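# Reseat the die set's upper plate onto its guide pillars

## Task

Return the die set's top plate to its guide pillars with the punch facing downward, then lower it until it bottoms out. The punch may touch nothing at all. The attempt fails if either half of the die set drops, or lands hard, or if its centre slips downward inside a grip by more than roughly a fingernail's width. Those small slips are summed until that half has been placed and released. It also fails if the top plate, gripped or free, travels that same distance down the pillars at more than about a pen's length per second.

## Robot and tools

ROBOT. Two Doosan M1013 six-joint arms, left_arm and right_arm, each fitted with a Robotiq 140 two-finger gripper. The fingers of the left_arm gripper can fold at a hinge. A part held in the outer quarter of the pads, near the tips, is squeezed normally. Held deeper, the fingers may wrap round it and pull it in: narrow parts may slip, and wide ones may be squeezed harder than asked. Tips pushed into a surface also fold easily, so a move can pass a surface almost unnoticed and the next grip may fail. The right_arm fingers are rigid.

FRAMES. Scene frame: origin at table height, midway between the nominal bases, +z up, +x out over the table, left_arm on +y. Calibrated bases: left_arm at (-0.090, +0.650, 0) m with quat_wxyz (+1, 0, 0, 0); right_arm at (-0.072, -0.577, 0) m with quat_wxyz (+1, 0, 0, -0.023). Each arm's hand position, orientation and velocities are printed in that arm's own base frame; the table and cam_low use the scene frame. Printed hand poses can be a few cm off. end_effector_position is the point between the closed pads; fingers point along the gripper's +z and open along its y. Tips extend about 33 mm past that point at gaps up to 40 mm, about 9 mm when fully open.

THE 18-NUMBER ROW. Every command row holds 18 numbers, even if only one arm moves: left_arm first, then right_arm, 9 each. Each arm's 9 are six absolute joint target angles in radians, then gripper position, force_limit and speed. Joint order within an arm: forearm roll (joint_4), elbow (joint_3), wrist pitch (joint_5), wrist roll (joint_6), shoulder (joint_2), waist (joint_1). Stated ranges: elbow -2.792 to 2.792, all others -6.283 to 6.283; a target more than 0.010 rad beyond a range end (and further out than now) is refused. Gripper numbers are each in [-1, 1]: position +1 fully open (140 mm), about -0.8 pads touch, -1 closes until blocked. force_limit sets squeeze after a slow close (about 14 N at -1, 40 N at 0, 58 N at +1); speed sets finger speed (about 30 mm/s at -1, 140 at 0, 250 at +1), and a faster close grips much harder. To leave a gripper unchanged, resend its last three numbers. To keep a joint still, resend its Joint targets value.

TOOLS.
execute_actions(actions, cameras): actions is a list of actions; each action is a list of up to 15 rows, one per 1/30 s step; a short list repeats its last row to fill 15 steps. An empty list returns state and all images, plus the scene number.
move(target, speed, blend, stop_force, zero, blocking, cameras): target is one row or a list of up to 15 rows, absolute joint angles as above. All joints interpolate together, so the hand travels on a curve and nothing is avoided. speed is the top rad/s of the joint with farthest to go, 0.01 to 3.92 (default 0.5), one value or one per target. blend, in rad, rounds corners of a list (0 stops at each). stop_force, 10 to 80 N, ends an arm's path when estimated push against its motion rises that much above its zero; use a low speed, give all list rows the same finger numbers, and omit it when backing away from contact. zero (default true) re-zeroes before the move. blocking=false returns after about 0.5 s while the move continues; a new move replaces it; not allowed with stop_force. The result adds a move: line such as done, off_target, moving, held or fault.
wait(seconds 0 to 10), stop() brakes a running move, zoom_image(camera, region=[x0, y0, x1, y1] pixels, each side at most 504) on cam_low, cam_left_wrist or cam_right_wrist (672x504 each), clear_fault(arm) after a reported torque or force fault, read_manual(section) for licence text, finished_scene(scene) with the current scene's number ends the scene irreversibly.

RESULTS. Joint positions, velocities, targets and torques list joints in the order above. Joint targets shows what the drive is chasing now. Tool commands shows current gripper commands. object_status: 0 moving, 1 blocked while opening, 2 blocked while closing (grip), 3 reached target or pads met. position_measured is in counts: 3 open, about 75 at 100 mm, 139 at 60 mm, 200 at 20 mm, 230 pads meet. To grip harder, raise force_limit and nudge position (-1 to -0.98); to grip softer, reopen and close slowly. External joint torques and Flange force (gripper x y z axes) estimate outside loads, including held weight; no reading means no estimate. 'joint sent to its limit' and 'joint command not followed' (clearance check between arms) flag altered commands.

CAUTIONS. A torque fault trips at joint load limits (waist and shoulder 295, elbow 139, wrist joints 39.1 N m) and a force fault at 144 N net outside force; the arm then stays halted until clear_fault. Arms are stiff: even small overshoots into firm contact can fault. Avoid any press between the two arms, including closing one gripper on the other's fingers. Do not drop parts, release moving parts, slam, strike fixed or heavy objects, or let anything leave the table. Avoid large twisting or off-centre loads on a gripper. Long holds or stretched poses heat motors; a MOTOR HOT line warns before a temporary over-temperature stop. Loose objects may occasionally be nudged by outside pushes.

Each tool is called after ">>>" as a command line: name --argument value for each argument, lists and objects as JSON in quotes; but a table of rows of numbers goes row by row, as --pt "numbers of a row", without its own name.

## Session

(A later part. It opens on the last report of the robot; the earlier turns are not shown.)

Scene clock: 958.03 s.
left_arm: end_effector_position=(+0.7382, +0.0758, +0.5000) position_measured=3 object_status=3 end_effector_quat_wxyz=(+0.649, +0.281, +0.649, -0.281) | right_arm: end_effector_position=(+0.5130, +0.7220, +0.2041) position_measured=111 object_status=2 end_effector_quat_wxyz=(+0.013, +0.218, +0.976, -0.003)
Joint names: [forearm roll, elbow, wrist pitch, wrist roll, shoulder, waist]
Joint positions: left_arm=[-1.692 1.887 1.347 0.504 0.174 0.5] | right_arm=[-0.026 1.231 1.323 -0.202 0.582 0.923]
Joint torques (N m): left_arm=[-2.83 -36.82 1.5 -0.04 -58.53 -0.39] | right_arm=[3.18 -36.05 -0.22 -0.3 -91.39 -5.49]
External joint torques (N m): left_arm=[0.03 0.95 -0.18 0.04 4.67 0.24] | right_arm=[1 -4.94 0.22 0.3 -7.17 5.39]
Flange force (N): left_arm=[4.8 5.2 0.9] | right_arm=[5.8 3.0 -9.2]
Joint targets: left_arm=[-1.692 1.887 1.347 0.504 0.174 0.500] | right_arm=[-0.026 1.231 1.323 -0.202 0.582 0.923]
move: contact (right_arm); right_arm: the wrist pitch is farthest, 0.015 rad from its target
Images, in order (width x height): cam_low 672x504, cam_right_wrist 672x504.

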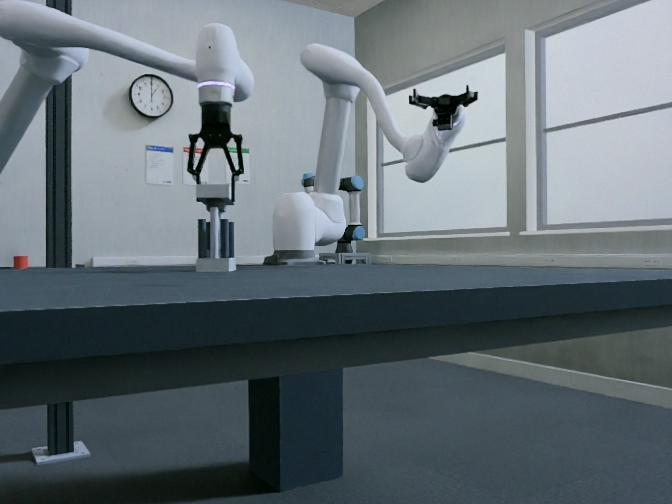

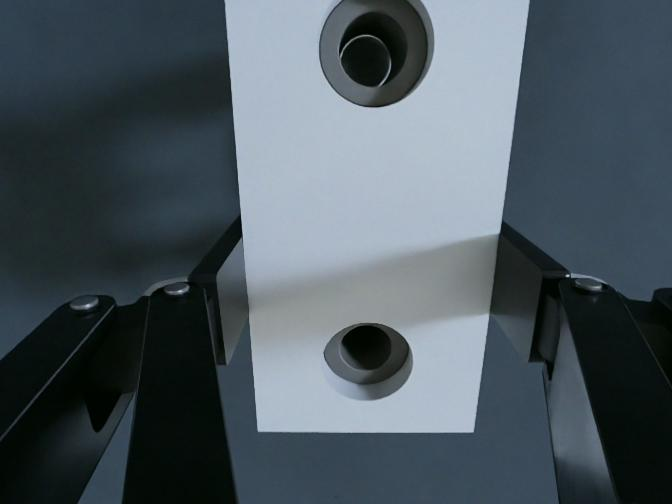

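>>> move --target '[-1.6924,1.8868,1.3472,0.5038,0.1741,0.5,1,1,-1,-0.026,1.2263,1.3308,-0.2013,0.5791,0.924,-1,1,-1]' --speed 0.03

>>> move --target '[-1.6924,1.8868,1.3472,0.5038,0.1741,0.5,1,1,-1,-0.026,1.2435,1.307,-0.2013,0.5855,0.924,-1,1,-1]' --cameras '["cam_low","cam_right_wrist"]' --speed 0.02 --stop_force 20

>>> zoom_image --camera "cam_right_wrist" --region '[310, 0, 440, 115]'

>>> zoom_image --camera "cam_low" --region '[185, 175, 255, 245]'

Scene clock: 981.90 s.
left_arm: end_effector_position=(+0.7382, +0.0758, +0.5000) position_measured=3 object_status=3 end_effector_quat_wxyz=(+0.649, +0.281, +0.649, -0.281) | right_arm: end_effector_position=(+0.5124, +0.7218, +0.2091) position_measured=111 object_status=2 end_effector_quat_wxyz=(+0.013, +0.218, +0.976, -0.003)
Joint names: [forearm roll, elbow, wrist pitch, wrist roll, shoulder, waist]
Joint positions: left_arm=[-1.692 1.887 1.347 0.504 0.174 0.5] | right_arm=[-0.026 1.226 1.331 -0.201 0.579 0.924]
Joint torques (N m): left_arm=[-2.84 -36.87 1.5 -0.04 -58.43 -0.47] | right_arm=[3.92 -49.29 0.07 -0.27 -115.33 -1.25]
External joint torques (N m): left_arm=[0.06 1.08 -0.2 0.04 4.92 0.4] | right_arm=[0.25 8.43 -0.08 0.27 17.67 1.37]
Flange force (N): left_arm=[5.1 5.4 0.7] | right_arm=[1.2 6.8 17.2]
Joint targets: left_arm=[-1.692 1.887 1.347 0.504 0.174 0.500] | right_arm=[-0.026 1.226 1.331 -0.201 0.579 0.924]
move: done

Scene clock: 982.90 s.
left_arm: end_effector_position=(+0.7382, +0.0758, +0.5000) position_measured=3 object_status=3 end_effector_quat_wxyz=(+0.649, +0.281, +0.649, -0.281) | right_arm: end_effector_position=(+0.5124, +0.7219, +0.2039) position_measured=111 object_status=2 end_effector_quat_wxyz=(+0.013, +0.218, +0.976, -0.003)
Joint names: [forearm roll, elbow, wrist pitch, wrist roll, shoulder, waist]
Joint positions: left_arm=[-1.692 1.887 1.347 0.504 0.174 0.5] | right_arm=[-0.026 1.232 1.322 -0.201 0.581 0.924]
Joint torques (N m): left_arm=[-2.86 -36.83 1.5 -0.07 -58.53 -0.58] | right_arm=[4.41 -39.13 -1.75 -0.52 -94.04 -1.52]
External joint torques (N m): left_arm=[0.08 0.92 -0.18 0.07 4.34 0.71] | right_arm=[-0.24 -1.73 1.74 0.52 -3.97 1.42]
Flange force (N): left_arm=[4.5 5.0 0.0] | right_arm=[2.1 0.3 -6.5]
Joint targets: left_arm=[-1.692 1.887 1.347 0.504 0.174 0.500] | right_arm=[-0.026 1.232 1.322 -0.201 0.581 0.924]
move: contact (right_arm); right_arm: the wrist pitch is farthest, 0.015 rad from its target
Images, in order (width x height): cam_low 672x504, cam_right_wrist 672x504.

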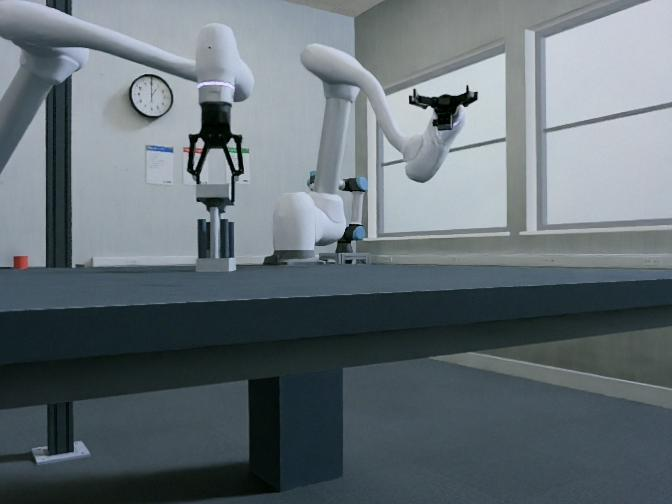

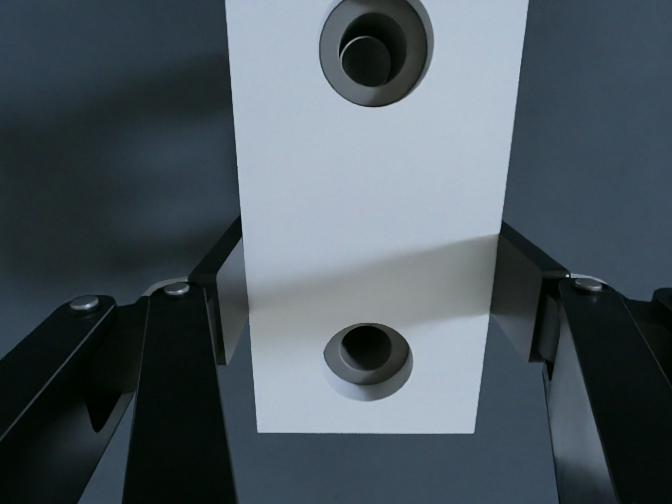

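Scaled by 3.877 from the camera's 672x504 image, which has a finer 960x720 frame.

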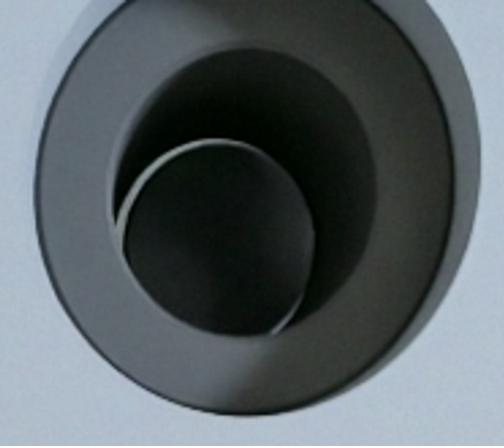

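Scaled by 7.200 from the camera's 672x504 image, which has a finer 960x720 frame.

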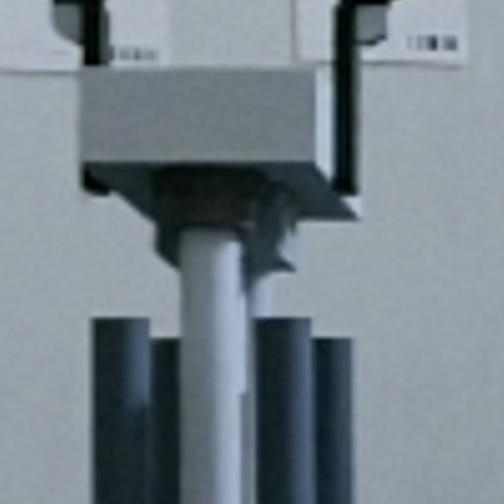

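>>> move --target '[-1.6924,1.8868,1.3472,0.5038,0.1741,0.5,1,1,-1,-0.026,1.2268,1.3306,-0.1943,0.5788,0.924,-1,1,-1]' --speed 0.03

>>> move --target '[-1.6924,1.8868,1.3472,0.5038,0.1741,0.5,1,1,-1,-0.026,1.244,1.3068,-0.1943,0.5852,0.924,-1,1,-1]' --cameras '["cam_low","cam_right_wrist"]' --speed 0.02 --stop_force 25

>>> zoom_image --camera "cam_right_wrist" --region '[310, 0, 440, 115]'

>>> zoom_image --camera "cam_low" --region '[185, 175, 255, 245]'

Scene clock: 1005.77 s.
left_arm: end_effector_position=(+0.7382, +0.0758, +0.5000) position_measured=3 object_status=3 end_effector_quat_wxyz=(+0.649, +0.281, +0.649, -0.281) | right_arm: end_effector_position=(+0.5123, +0.7217, +0.2091) position_measured=111 object_status=2 end_effector_quat_wxyz=(+0.013, +0.221, +0.975, -0.003)
Joint names: [forearm roll, elbow, wrist pitch, wrist roll, shoulder, waist]
Joint positions: left_arm=[-1.692 1.887 1.347 0.504 0.174 0.5] | right_arm=[-0.026 1.227 1.331 -0.194 0.579 0.924]
Joint torques (N m): left_arm=[-2.84 -36.89 1.49 -0.06 -58.38 -0.42] | right_arm=[3.89 -49.36 -0.06 -0.27 -115.33 -0.86]
External joint torques (N m): left_arm=[0.05 1.05 -0.17 0.06 4.57 0.28] | right_arm=[0.29 8.66 0.05 0.27 18.05 1.33]
Flange force (N): left_arm=[4.8 4.9 0.7] | right_arm=[1.1 7.0 17.4]
Joint targets: left_arm=[-1.692 1.887 1.347 0.504 0.174 0.500] | right_arm=[-0.026 1.227 1.331 -0.194 0.579 0.924]
move: done

Scene clock: 1006.80 s.
left_arm: end_effector_position=(+0.7382, +0.0758, +0.5000) position_measured=3 object_status=3 end_effector_quat_wxyz=(+0.649, +0.281, +0.649, -0.281) | right_arm: end_effector_position=(+0.5124, +0.7218, +0.2036) position_measured=111 object_status=2 end_effector_quat_wxyz=(+0.013, +0.221, +0.975, -0.002)
Joint names: [forearm roll, elbow, wrist pitch, wrist roll, shoulder, waist]
Joint positions: left_arm=[-1.692 1.887 1.347 0.504 0.174 0.5] | right_arm=[-0.026 1.233 1.321 -0.194 0.581 0.924]
Joint torques (N m): left_arm=[-2.87 -36.86 1.51 -0.06 -58.51 -0.35] | right_arm=[2.45 -34.97 -0.87 -0.4 -89.36 -7.1]
External joint torques (N m): left_arm=[0.09 0.97 -0.19 0.06 4.43 0.47] | right_arm=[1.73 -5.97 0.86 0.4 -8.9 6.95]
Flange force (N): left_arm=[4.6 4.9 0.4] | right_arm=[7.5 3.9 -12.2]
Joint targets: left_arm=[-1.692 1.887 1.347 0.504 0.174 0.500] | right_arm=[-0.026 1.233 1.322 -0.194 0.581 0.924]
move: contact (right_arm); right_arm: the wrist pitch is farthest, 0.015 rad from its target
Images, in order (width x height): cam_low 672x504, cam_right_wrist 672x504.

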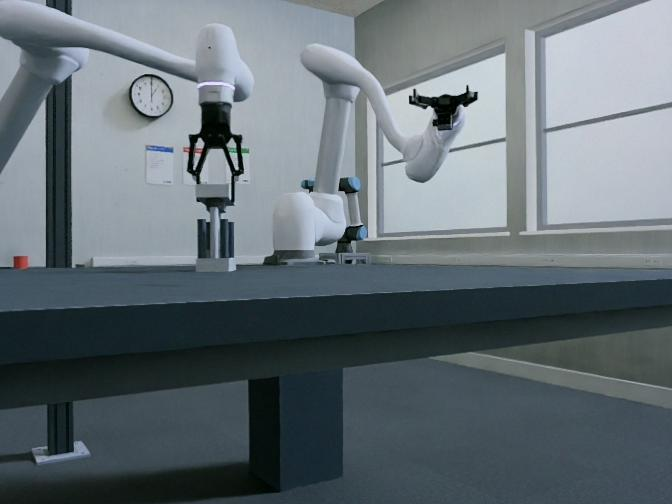

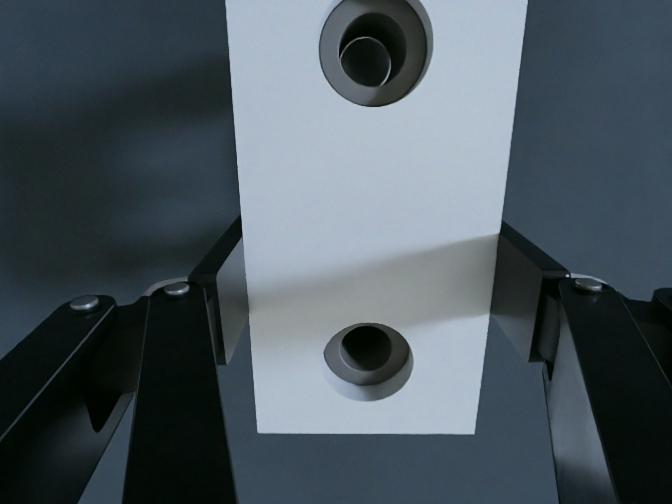

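Scaled by 3.877 from the camera's 672x504 image, which has a finer 960x720 frame.

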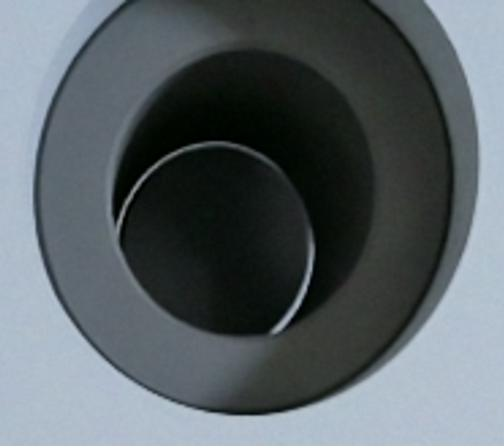

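Scaled by 7.200 from the camera's 672x504 image, which has a finer 960x720 frame.

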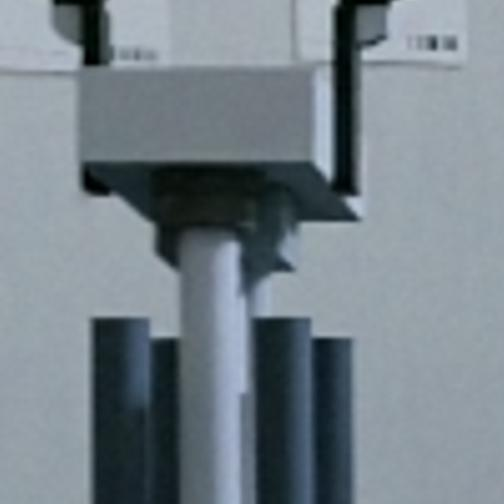

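>>> zoom_image --camera "cam_low" --region '[203, 194, 227, 214]'

Scaled by 21.000 from the camera's 672x504 image, which has a finer 960x720 frame.

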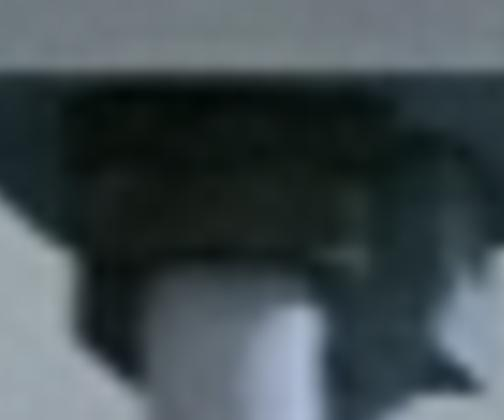

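>>> move --pt "-1.6924 1.8868 1.3472 0.5038 0.1741 0.5 1 1 -1 -0.026 1.2268 1.3306 -0.1943 0.5788 0.924 -1 1 -1" --pt "-1.6924 1.8868 1.3472 0.5038 0.1741 0.5 1 1 -1 -0.026 1.0849 1.498 -0.19 0.5532 0.924 -1 1 -1" --pt "-1.6924 1.8868 1.3472 0.5038 0.1741 0.5 1 1 -1 0.026 1.0938 1.505 2.9607 0.5474 0.9449 -1 1 -1" --speed '[0.05,0.12,0.6]' --blend '[0.005,0.02,0]'

>>> move --target '[-1.6924,1.8868,1.3472,0.5038,0.1741,0.5,1,1,-1,0.026,1.2177,1.3587,2.9569,0.5698,0.9449,-1,1,-1]' --cameras '["cam_low","cam_right_wrist"]' --speed 0.1

>>> zoom_image --camera "cam_right_wrist" --region '[310, 0, 440, 115]'

>>> zoom_image --camera "cam_low" --region '[185, 175, 255, 245]'

Scene clock: 1145.77 s.
left_arm: end_effector_position=(+0.7382, +0.0758, +0.5000) position_measured=3 object_status=3 end_effector_quat_wxyz=(+0.649, +0.281, +0.649, -0.281) | right_arm: end_effector_position=(+0.4799, +0.7375, +0.3102) position_measured=111 object_status=2 end_effector_quat_wxyz=(-0.003, +0.975, -0.222, -0.013)
Joint names: [forearm roll, elbow, wrist pitch, wrist roll, shoulder, waist]
Joint positions: left_arm=[-1.692 1.887 1.347 0.504 0.174 0.5] | right_arm=[0.026 1.094 1.505 2.961 0.547 0.945]
Joint torques (N m): left_arm=[-2.85 -36.87 1.5 -0.06 -58.41 -0.28] | right_arm=[3.74 -50.85 0 -0.32 -113.24 -0.69]
External joint torques (N m): left_arm=[0.06 0.99 -0.19 0.06 4.38 0.48] | right_arm=[0.59 8.93 -0.01 0.32 17.44 0.81]
Flange force (N): left_arm=[4.6 4.8 0.4] | right_arm=[0.0 -6.2 16.4]
Joint targets: left_arm=[-1.692 1.887 1.347 0.504 0.174 0.500] | right_arm=[0.026 1.094 1.505 2.961 0.547 0.945]
move: done; blend cut to 0.0045 rad at target 1

Scene clock: 1147.50 s.
left_arm: end_effector_position=(+0.7382, +0.0758, +0.5000) position_measured=3 object_status=3 end_effector_quat_wxyz=(+0.649, +0.281, +0.649, -0.281) | right_arm: end_effector_position=(+0.4800, +0.7374, +0.2217) position_measured=111 object_status=2 end_effector_quat_wxyz=(-0.003, +0.975, -0.221, -0.013)
Joint names: [forearm roll, elbow, wrist pitch, wrist roll, shoulder, waist]
Joint positions: left_arm=[-1.692 1.887 1.347 0.504 0.174 0.5] | right_arm=[0.026 1.218 1.359 2.957 0.57 0.945]
Joint torques (N m): left_arm=[-2.87 -36.85 1.51 -0.08 -58.53 -0.48] | right_arm=[3.65 -50.08 0.09 -0.34 -115.17 -0.69]
External joint torques (N m): left_arm=[0.11 1.06 -0.2 0.08 4.87 0.62] | right_arm=[0.62 8.72 -0.09 0.34 17.2 0.8]
Flange force (N): left_arm=[5.1 5.5 0.3] | right_arm=[-0.1 -5.4 17.3]
Joint targets: left_arm=[-1.692 1.887 1.347 0.504 0.174 0.500] | right_arm=[0.026 1.218 1.359 2.957 0.570 0.945]
move: done
Images, in order (width x height): cam_low 672x504, cam_right_wrist 672x504.

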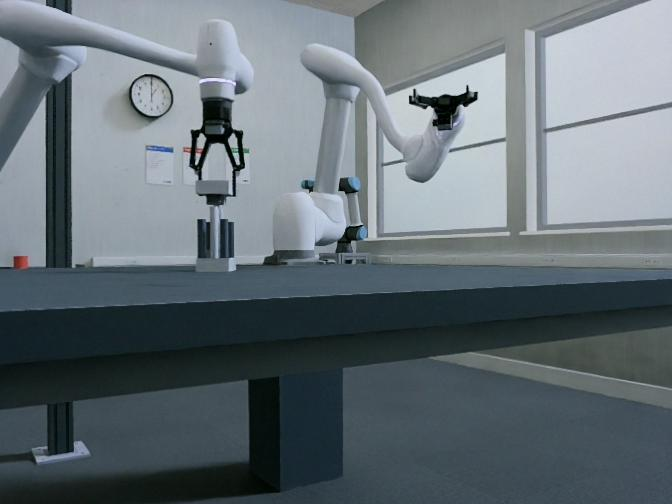

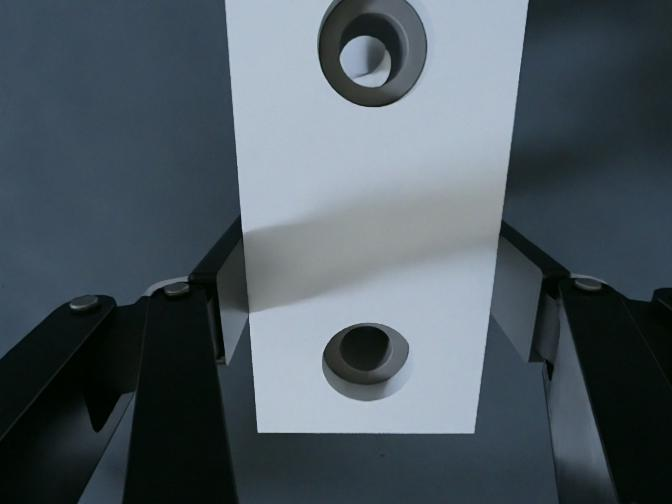

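Scaled by 3.877 from the camera's 672x504 image, which has a finer 960x720 frame.

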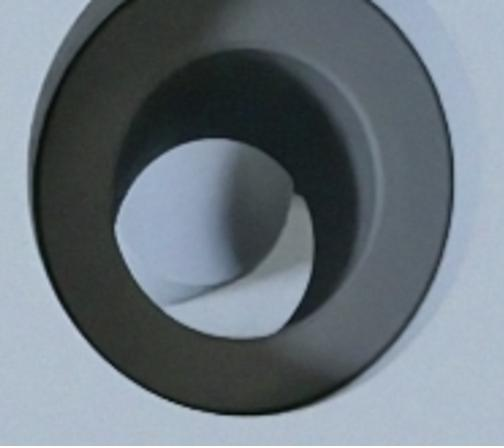

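Scaled by 7.200 from the camera's 672x504 image, which has a finer 960x720 frame.

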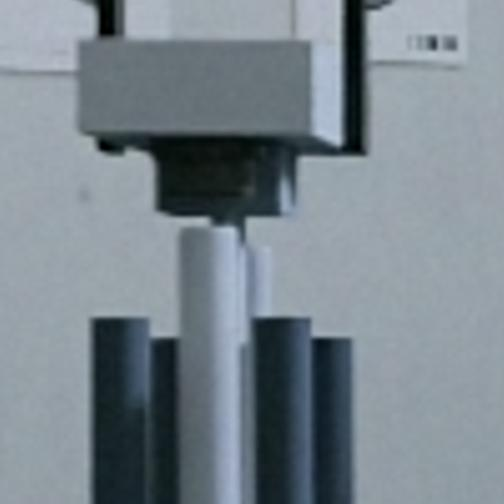

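>>> move --target '[-1.6924,1.8868,1.3472,0.5038,0.1741,0.5,1,1,-1,-0.014,1.2226,1.35,2.9796,0.5665,0.9592,-1,1,-1]' --cameras '["cam_low","cam_right_wrist"]' --speed 0.1

>>> zoom_image --camera "cam_right_wrist" --region '[310, 0, 440, 115]'

>>> zoom_image --camera "cam_low" --region '[185, 175, 255, 245]'

Scene clock: 1186.13 s.
left_arm: end_effector_position=(+0.7382, +0.0758, +0.5000) position_measured=3 object_status=3 end_effector_quat_wxyz=(+0.649, +0.281, +0.649, -0.281) | right_arm: end_effector_position=(+0.4803, +0.7371, +0.2221) position_measured=111 object_status=2 end_effector_quat_wxyz=(+0.001, +0.975, -0.221, +0.007)
Joint names: [forearm roll, elbow, wrist pitch, wrist roll, shoulder, waist]
Joint positions: left_arm=[-1.692 1.887 1.347 0.504 0.174 0.5] | right_arm=[-0.014 1.223 1.35 2.98 0.566 0.959]
Joint torques (N m): left_arm=[-2.86 -36.82 1.53 -0.07 -58.49 -0.26] | right_arm=[3.29 -50.07 -0.14 -0.33 -114.48 -1.32]
External joint torques (N m): left_arm=[0.06 0.96 -0.22 0.07 4.64 0.25] | right_arm=[0.86 8.73 0.12 0.33 16.84 1.02]
Flange force (N): left_arm=[4.8 5.1 0.9] | right_arm=[-1.1 -5.0 16.8]
Joint targets: left_arm=[-1.692 1.887 1.347 0.504 0.174 0.500] | right_arm=[-0.014 1.223 1.350 2.980 0.567 0.959]
move: done
Images, in order (width x height): cam_low 672x504, cam_right_wrist 672x504.

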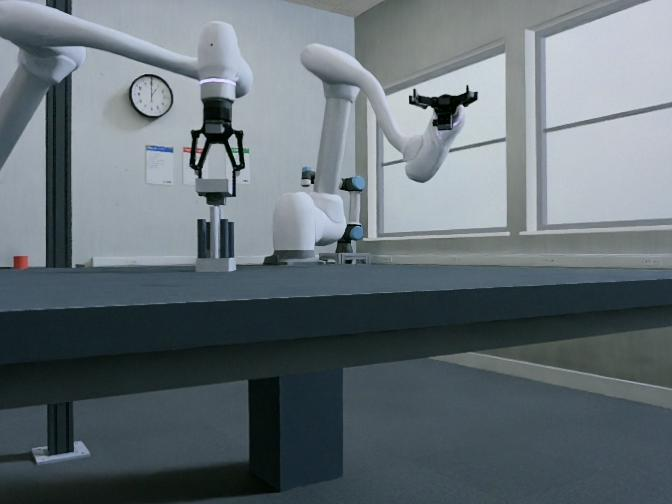

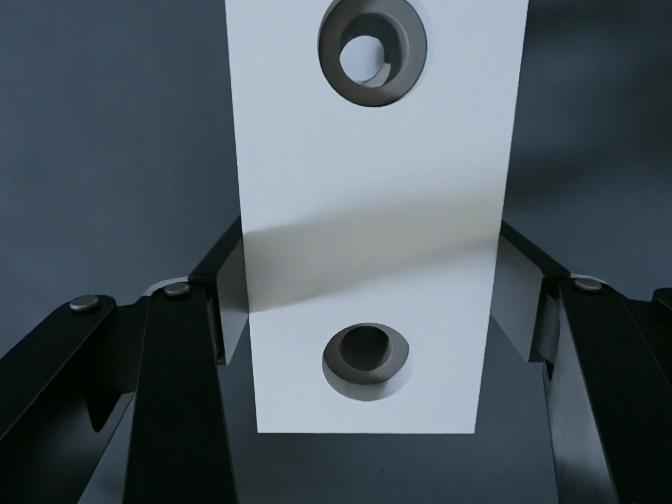

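Scaled by 3.877 from the camera's 672x504 image, which has a finer 960x720 frame.

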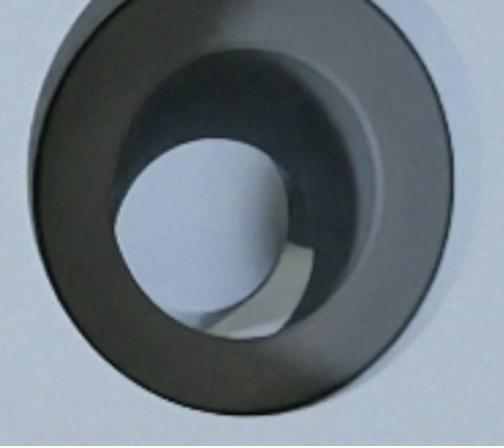

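Scaled by 7.200 from the camera's 672x504 image, which has a finer 960x720 frame.

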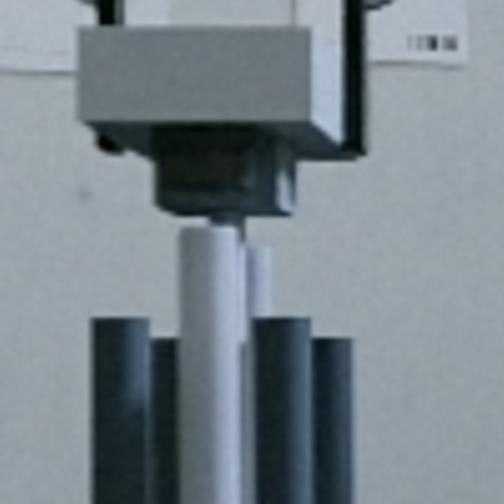

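>>> move --target '[-1.6924,1.8868,1.3472,0.5038,0.1741,0.5,1,1,-1,-0.014,1.2318,1.3351,2.9772,0.5722,0.9568,-1,1,-1]' --cameras '["cam_low","cam_right_wrist"]' --speed 0.05 --stop_force 20

>>> zoom_image --camera "cam_right_wrist" --region '[310, 0, 440, 115]'

>>> zoom_image --camera "cam_low" --region '[185, 175, 255, 245]'

Scene clock: 1213.20 s.
left_arm: end_effector_position=(+0.7382, +0.0758, +0.5000) position_measured=3 object_status=3 end_effector_quat_wxyz=(+0.649, +0.281, +0.649, -0.281) | right_arm: end_effector_position=(+0.4827, +0.7369, +0.2120) position_measured=111 object_status=2 end_effector_quat_wxyz=(+0.001, +0.975, -0.221, +0.007)
Joint names: [forearm roll, elbow, wrist pitch, wrist roll, shoulder, waist]
Joint positions: left_arm=[-1.692 1.887 1.347 0.504 0.174 0.5] | right_arm=[-0.014 1.232 1.335 2.977 0.572 0.957]
Joint torques (N m): left_arm=[-2.84 -36.9 1.51 -0.07 -58.58 -0.33] | right_arm=[3.29 -49.78 -0.04 -0.25 -114.78 -1.19]
External joint torques (N m): left_arm=[0.04 0.93 -0.18 0.07 4.15 0.36] | right_arm=[0.84 8.85 0.02 0.25 17.46 1.65]
Flange force (N): left_arm=[4.4 4.5 0.5] | right_arm=[-1.7 -5.6 17.5]
Joint targets: left_arm=[-1.692 1.887 1.347 0.504 0.174 0.500] | right_arm=[-0.014 1.232 1.335 2.977 0.572 0.957]
move: done
Images, in order (width x height): cam_low 672x504, cam_right_wrist 672x504.

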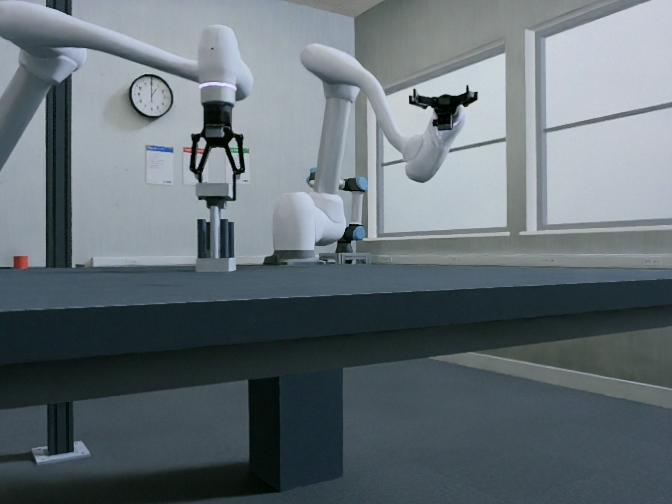

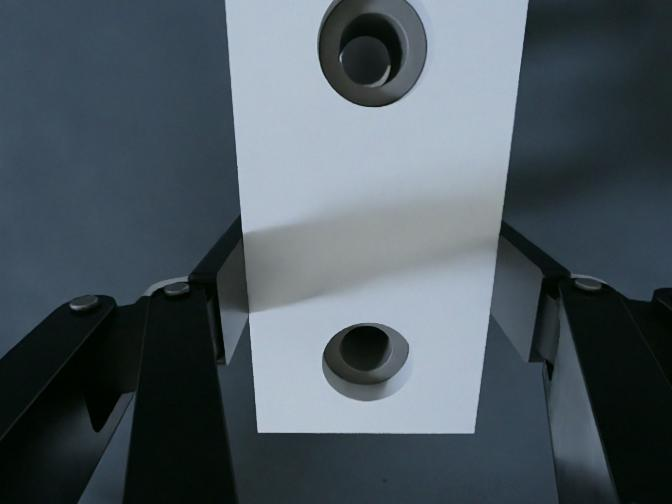

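Scaled by 3.877 from the camera's 672x504 image, which has a finer 960x720 frame.

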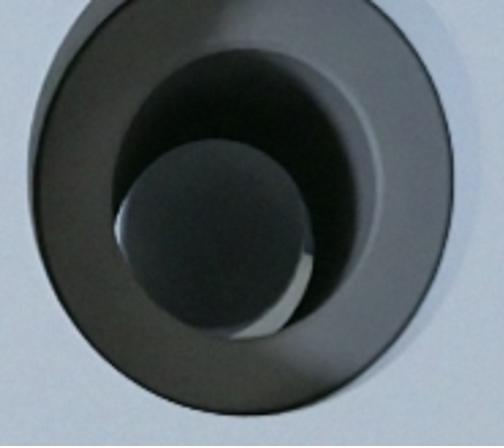

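Scaled by 7.200 from the camera's 672x504 image, which has a finer 960x720 frame.

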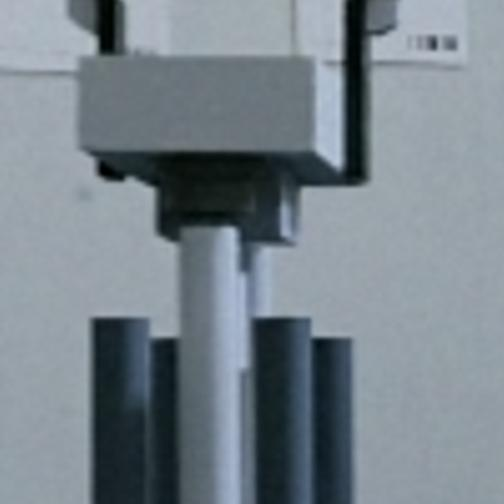

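>>> move --pt "-1.6924 1.8868 1.3472 0.5038 0.1741 0.5 1 1 -1 -0.014 1.2356 1.3291 2.9761 0.5744 0.9557 -1 1 -1" --pt "-1.6924 1.8868 1.3472 0.5038 0.1741 0.5 1 1 -1 -0.014 1.2449 1.3162 2.9761 0.578 0.9557 -1 1 -1" --cameras '["cam_low","cam_right_wrist"]' --speed 0.02 --stop_force 20

>>> zoom_image --camera "cam_right_wrist" --region '[310, 0, 440, 115]'

>>> zoom_image --camera "cam_low" --region '[185, 175, 255, 245]'

Scene clock: 1237.53 s.
left_arm: end_effector_position=(+0.7382, +0.0758, +0.5000) position_measured=3 object_status=3 end_effector_quat_wxyz=(+0.649, +0.281, +0.649, -0.281) | right_arm: end_effector_position=(+0.4838, +0.7368, +0.1998) position_measured=111 object_status=2 end_effector_quat_wxyz=(+0.001, +0.975, -0.221, +0.007)
Joint names: [forearm roll, elbow, wrist pitch, wrist roll, shoulder, waist]
Joint positions: left_arm=[-1.692 1.887 1.347 0.504 0.174 0.5] | right_arm=[-0.014 1.245 1.316 2.976 0.578 0.956]
Joint torques (N m): left_arm=[-2.84 -36.86 1.5 -0.06 -58.56 -0.39] | right_arm=[6.56 -50.21 -1.21 -0.37 -113.54 6.5]
External joint torques (N m): left_arm=[0.07 1.02 -0.19 0.06 4.72 0.49] | right_arm=[-2.46 9.47 1.2 0.37 15.94 -6.53]
Flange force (N): left_arm=[4.9 5.3 0.5] | right_arm=[6.9 -0.9 16.0]
Joint targets: left_arm=[-1.692 1.887 1.347 0.504 0.174 0.500] | right_arm=[-0.014 1.245 1.316 2.976 0.578 0.956]
move: done
Images, in order (width x height): cam_low 672x504, cam_right_wrist 672x504.

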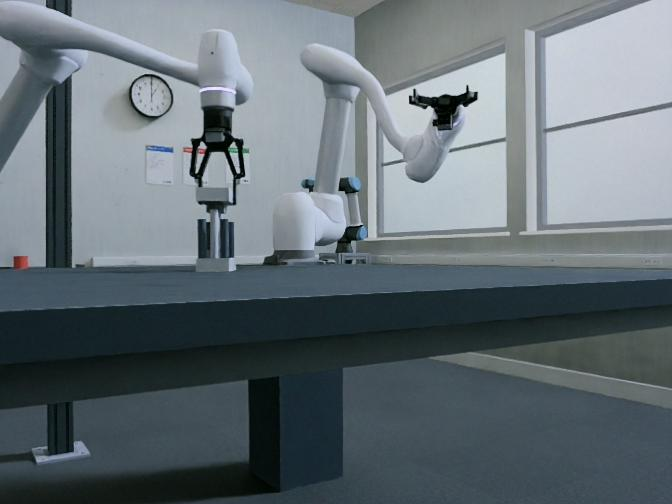

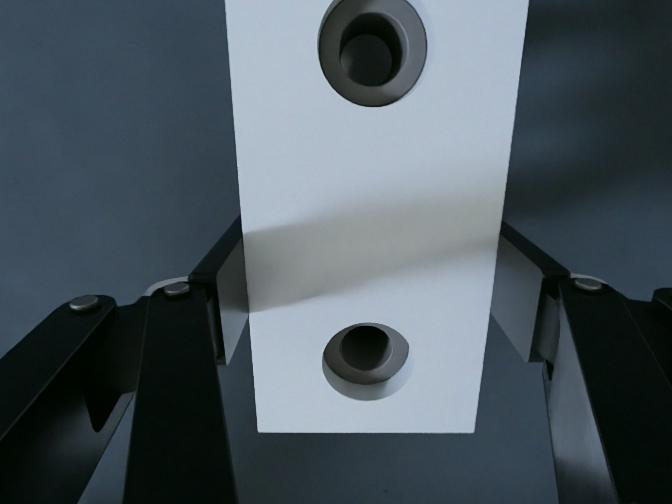

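Scaled by 3.877 from the camera's 672x504 image, which has a finer 960x720 frame.

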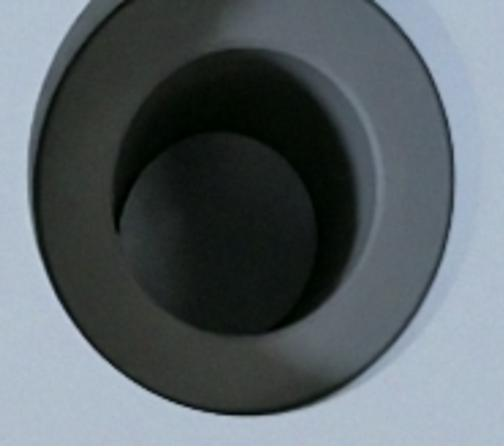

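Scaled by 7.200 from the camera's 672x504 image, which has a finer 960x720 frame.

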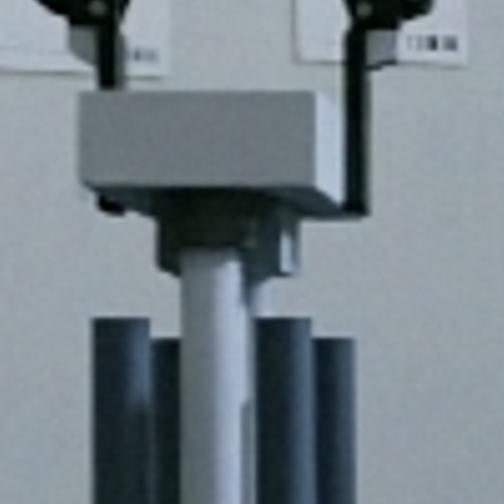

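>>> move --pt "-1.6924 1.8868 1.3472 0.5038 0.1741 0.5 1 1 -1 -0.014 1.2449 1.3162 2.9755 0.578 0.9551 -1 1 -1" --pt "-1.6924 1.8868 1.3472 0.5038 0.1741 0.5 1 1 -1 -0.014 1.2731 1.277 2.976 0.589 0.9551 -1 1 -1" --cameras '["cam_low","cam_right_wrist"]' --speed '[0.02,0.03]' --stop_force 20

>>> zoom_image --camera "cam_low" --region '[185, 175, 255, 245]'

Scene clock: 1258.37 s.
left_arm: end_effector_position=(+0.7382, +0.0758, +0.5000) position_measured=3 object_status=3 end_effector_quat_wxyz=(+0.649, +0.281, +0.649, -0.281) | right_arm: end_effector_position=(+0.4842, +0.7366, +0.1926) position_measured=111 object_status=2 end_effector_quat_wxyz=(+0.001, +0.975, -0.221, +0.007)
Joint names: [forearm roll, elbow, wrist pitch, wrist roll, shoulder, waist]
Joint positions: left_arm=[-1.692 1.887 1.347 0.504 0.174 0.5] | right_arm=[-0.014 1.253 1.305 2.976 0.581 0.955]
Joint torques (N m): left_arm=[-2.82 -36.92 1.48 -0.07 -58.4 -0.51] | right_arm=[2.01 -43.6 -1.94 -0.45 -100.07 -5.88]
External joint torques (N m): left_arm=[0.02 0.98 -0.15 0.07 4.16 0.6] | right_arm=[2.09 2.86 1.92 0.44 1.97 5.99]
Flange force (N): left_arm=[4.4 4.6 0.1] | right_arm=[-7.6 1.2 1.0]
Joint targets: left_arm=[-1.692 1.887 1.347 0.504 0.174 0.500] | right_arm=[-0.014 1.253 1.305 2.976 0.581 0.955]
move: contact (right_arm); path passed 1 of 2 targets; right_arm: the wrist pitch is farthest, 0.028 rad from its target
Images, in order (width x height): cam_low 672x504, cam_right_wrist 672x504.

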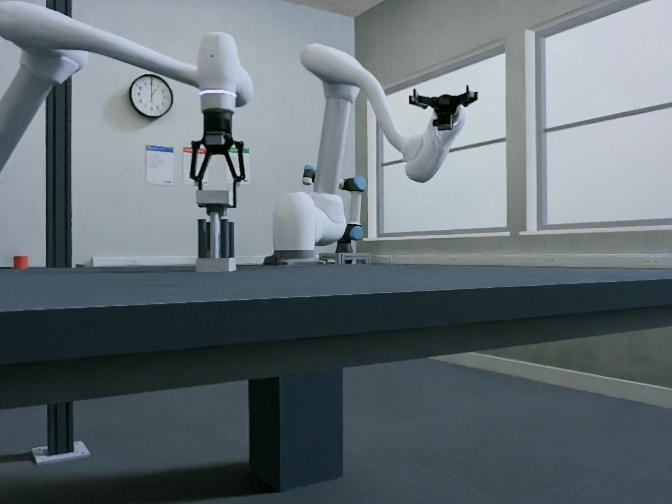

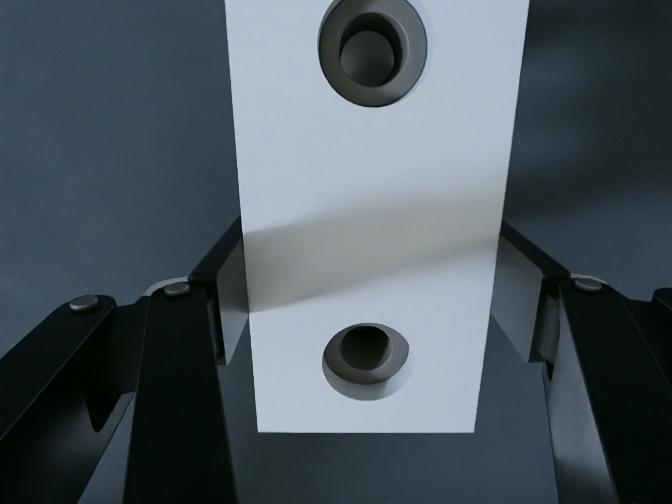

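Scaled by 7.200 from the camera's 672x504 image, which has a finer 960x720 frame.

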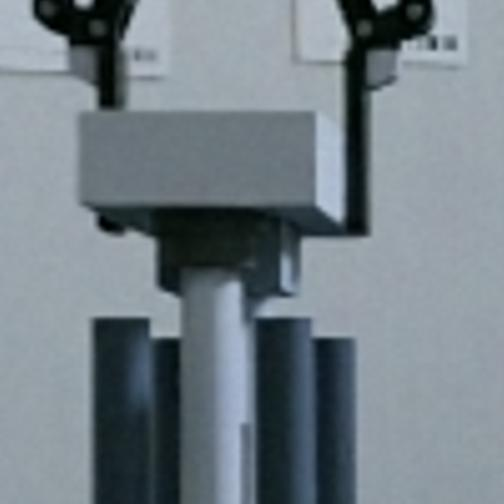

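>>> move --target '[-1.6924,1.8868,1.3472,0.5038,0.1741,0.5,1,1,-1,-0.024,1.2557,1.3026,2.9827,0.579,0.9593,-1,1,-1]' --speed 0.02

Scene clock: 1281.47 s.
left_arm: end_effector_position=(+0.7382, +0.0758, +0.5000) position_measured=3 object_status=3 end_effector_quat_wxyz=(+0.649, +0.281, +0.649, -0.281) | right_arm: end_effector_position=(+0.4834, +0.7362, +0.1931) position_measured=111 object_status=2 end_effector_quat_wxyz=(+0.002, +0.975, -0.221, +0.012)
Joint names: [forearm roll, elbow, wrist pitch, wrist roll, shoulder, waist]
Joint positions: left_arm=[-1.692 1.887 1.347 0.504 0.174 0.5] | right_arm=[-0.024 1.256 1.303 2.983 0.579 0.959]
Joint torques (N m): left_arm=[-2.85 -36.75 1.48 -0.06 -58.47 -0.39] | right_arm=[2.45 -53.2 2.32 -0.39 -125.33 0.47]
External joint torques (N m): left_arm=[0.05 0.76 -0.15 0.06 4.03 0.42] | right_arm=[1.61 12.6 -2.35 0.39 28 -0.53]
Flange force (N): left_arm=[4.1 4.7 0.4] | right_arm=[0.7 -9.7 30.4]
Joint targets: left_arm=[-1.692 1.887 1.347 0.504 0.174 0.500] | right_arm=[-0.024 1.256 1.303 2.983 0.579 0.959]
move: done

>>> move --target '[-1.6924,1.8868,1.3472,0.5038,0.1741,0.5,1,1,-1,-0.024,1.275,1.2745,2.9834,0.5878,0.9593,-1,1,-1]' --speed 0.03 --stop_force 25 --cameras '["cam_low"]'

>>> zoom_image --camera "cam_low" --region '[185, 175, 255, 245]'

Scene clock: 1291.97 s.
left_arm: end_effector_position=(+0.7382, +0.0758, +0.5000) position_measured=3 object_status=3 end_effector_quat_wxyz=(+0.649, +0.281, +0.649, -0.281) | right_arm: end_effector_position=(+0.4835, +0.7363, +0.1922) position_measured=111 object_status=2 end_effector_quat_wxyz=(+0.002, +0.975, -0.221, +0.012)
Joint names: [forearm roll, elbow, wrist pitch, wrist roll, shoulder, waist]
Joint positions: left_arm=[-1.692 1.887 1.347 0.504 0.174 0.5] | right_arm=[-0.024 1.257 1.3 2.983 0.579 0.959]
Joint torques (N m): left_arm=[-2.86 -36.9 1.47 -0.05 -58.4 -0.19] | right_arm=[2.58 -44.58 -1.99 -0.45 -101.6 -1.96]
External joint torques (N m): left_arm=[0.08 0.95 -0.15 0.05 4.01 0.33] | right_arm=[1.47 3.97 1.97 0.45 3.98 1.63]
Flange force (N): left_arm=[4.2 4.3 0.5] | right_arm=[-2.7 1.6 3.1]
Joint targets: left_arm=[-1.692 1.887 1.347 0.504 0.174 0.500] | right_arm=[-0.024 1.257 1.300 2.983 0.579 0.959]
move: contact (right_arm); right_arm: the wrist pitch is farthest, 0.026 rad from its target
Images, in order (width x height): cam_low 672x504.

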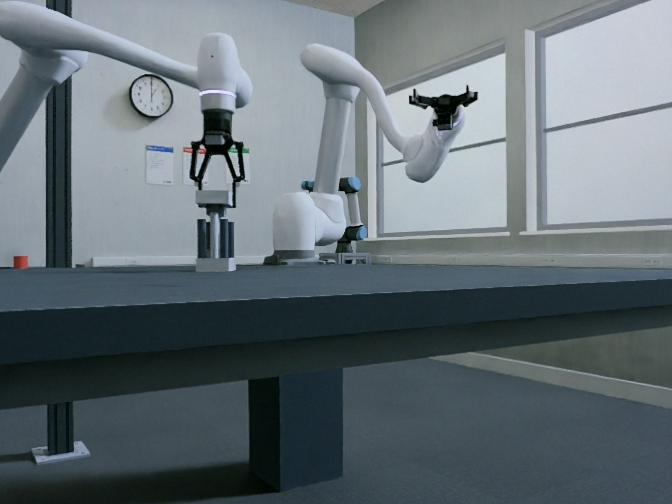

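Scaled by 7.200 from the camera's 672x504 image, which has a finer 960x720 frame.

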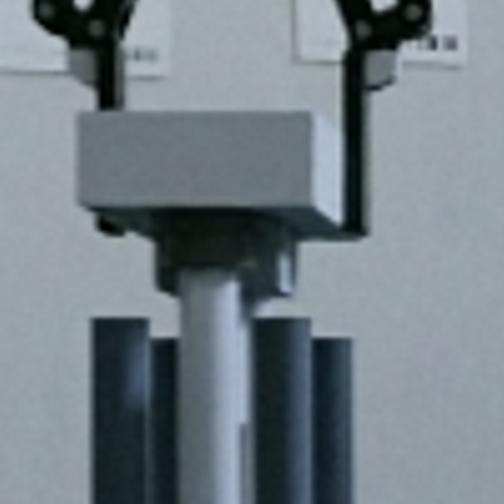

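>>> move --target '[-1.6924,1.8868,1.3472,0.5038,0.1741,0.5,1,1,-1,-0.024,1.275,1.2745,2.9834,0.5878,0.9593,-1,1,-1]' --speed 0.02 --stop_force 25 --cameras '["cam_low","cam_right_wrist"]'

>>> zoom_image --camera "cam_low" --region '[185, 175, 255, 245]'

>>> zoom_image --camera "cam_right_wrist" --region '[310, 0, 440, 115]'

>>> zoom_image --camera "cam_right_wrist" --region '[310, 310, 430, 410]'

Scene clock: 1328.30 s.
left_arm: end_effector_position=(+0.7382, +0.0758, +0.5000) position_measured=3 object_status=3 end_effector_quat_wxyz=(+0.649, +0.281, +0.649, -0.281) | right_arm: end_effector_position=(+0.4835, +0.7365, +0.1750) position_measured=111 object_status=2 end_effector_quat_wxyz=(+0.002, +0.975, -0.221, +0.011)
Joint names: [forearm roll, elbow, wrist pitch, wrist roll, shoulder, waist]
Joint positions: left_arm=[-1.692 1.887 1.347 0.504 0.174 0.5] | right_arm=[-0.024 1.275 1.274 2.983 0.588 0.959]
Joint torques (N m): left_arm=[-2.84 -36.9 1.47 -0.06 -58.43 -0.69] | right_arm=[3.39 -42.84 0.31 -0.56 -104.24 0.72]
External joint torques (N m): left_arm=[0.05 0.96 -0.15 0.06 4.14 0.84] | right_arm=[0.67 2.3 -0.33 0.56 5.51 -0.63]
Flange force (N): left_arm=[4.4 4.7 -0.3] | right_arm=[0.3 -2.4 5.7]
Joint targets: left_arm=[-1.692 1.887 1.347 0.504 0.174 0.500] | right_arm=[-0.024 1.275 1.275 2.983 0.588 0.959]
move: done
Images, in order (width x height): cam_low 672x504, cam_right_wrist 672x504.

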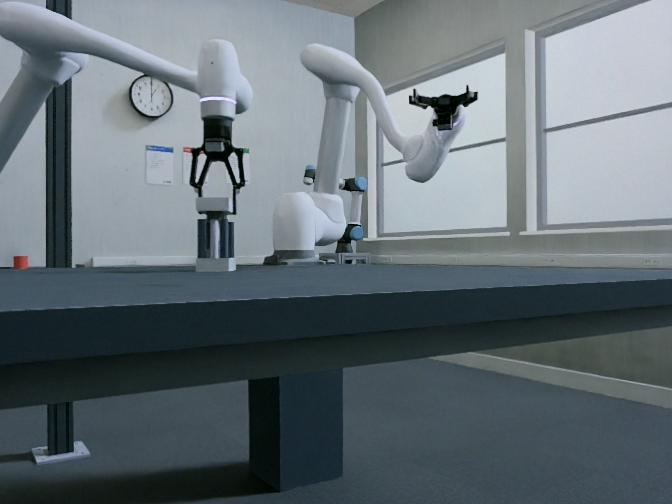

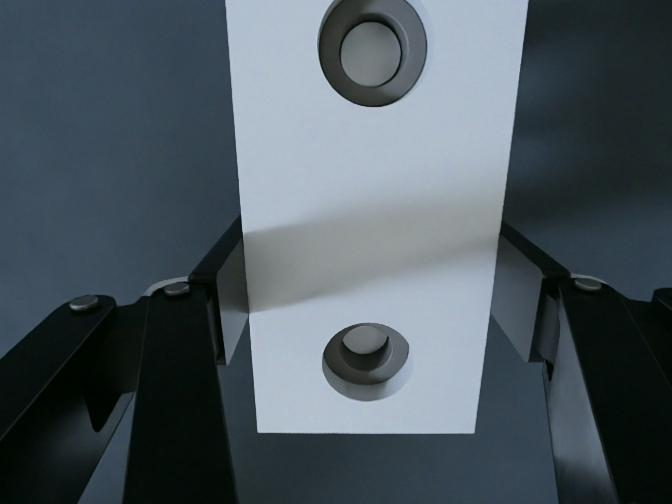

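Scaled by 7.200 from the camera's 672x504 image, which has a finer 960x720 frame.

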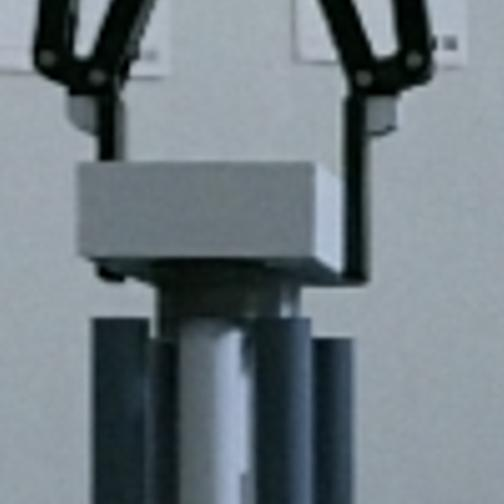

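Scaled by 3.877 from the camera's 672x504 image, which has a finer 960x720 frame.

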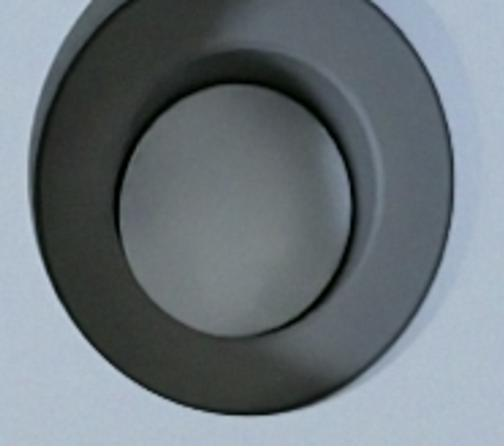

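Scaled by 4.200 from the camera's 672x504 image, which has a finer 960x720 frame.

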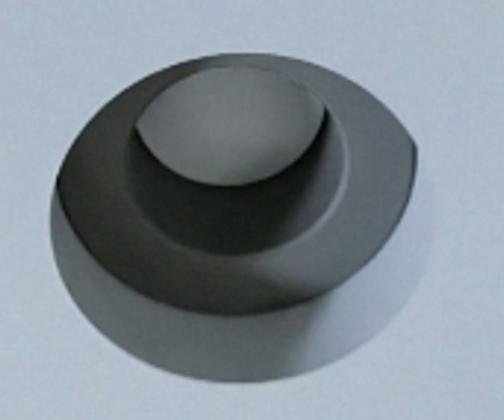

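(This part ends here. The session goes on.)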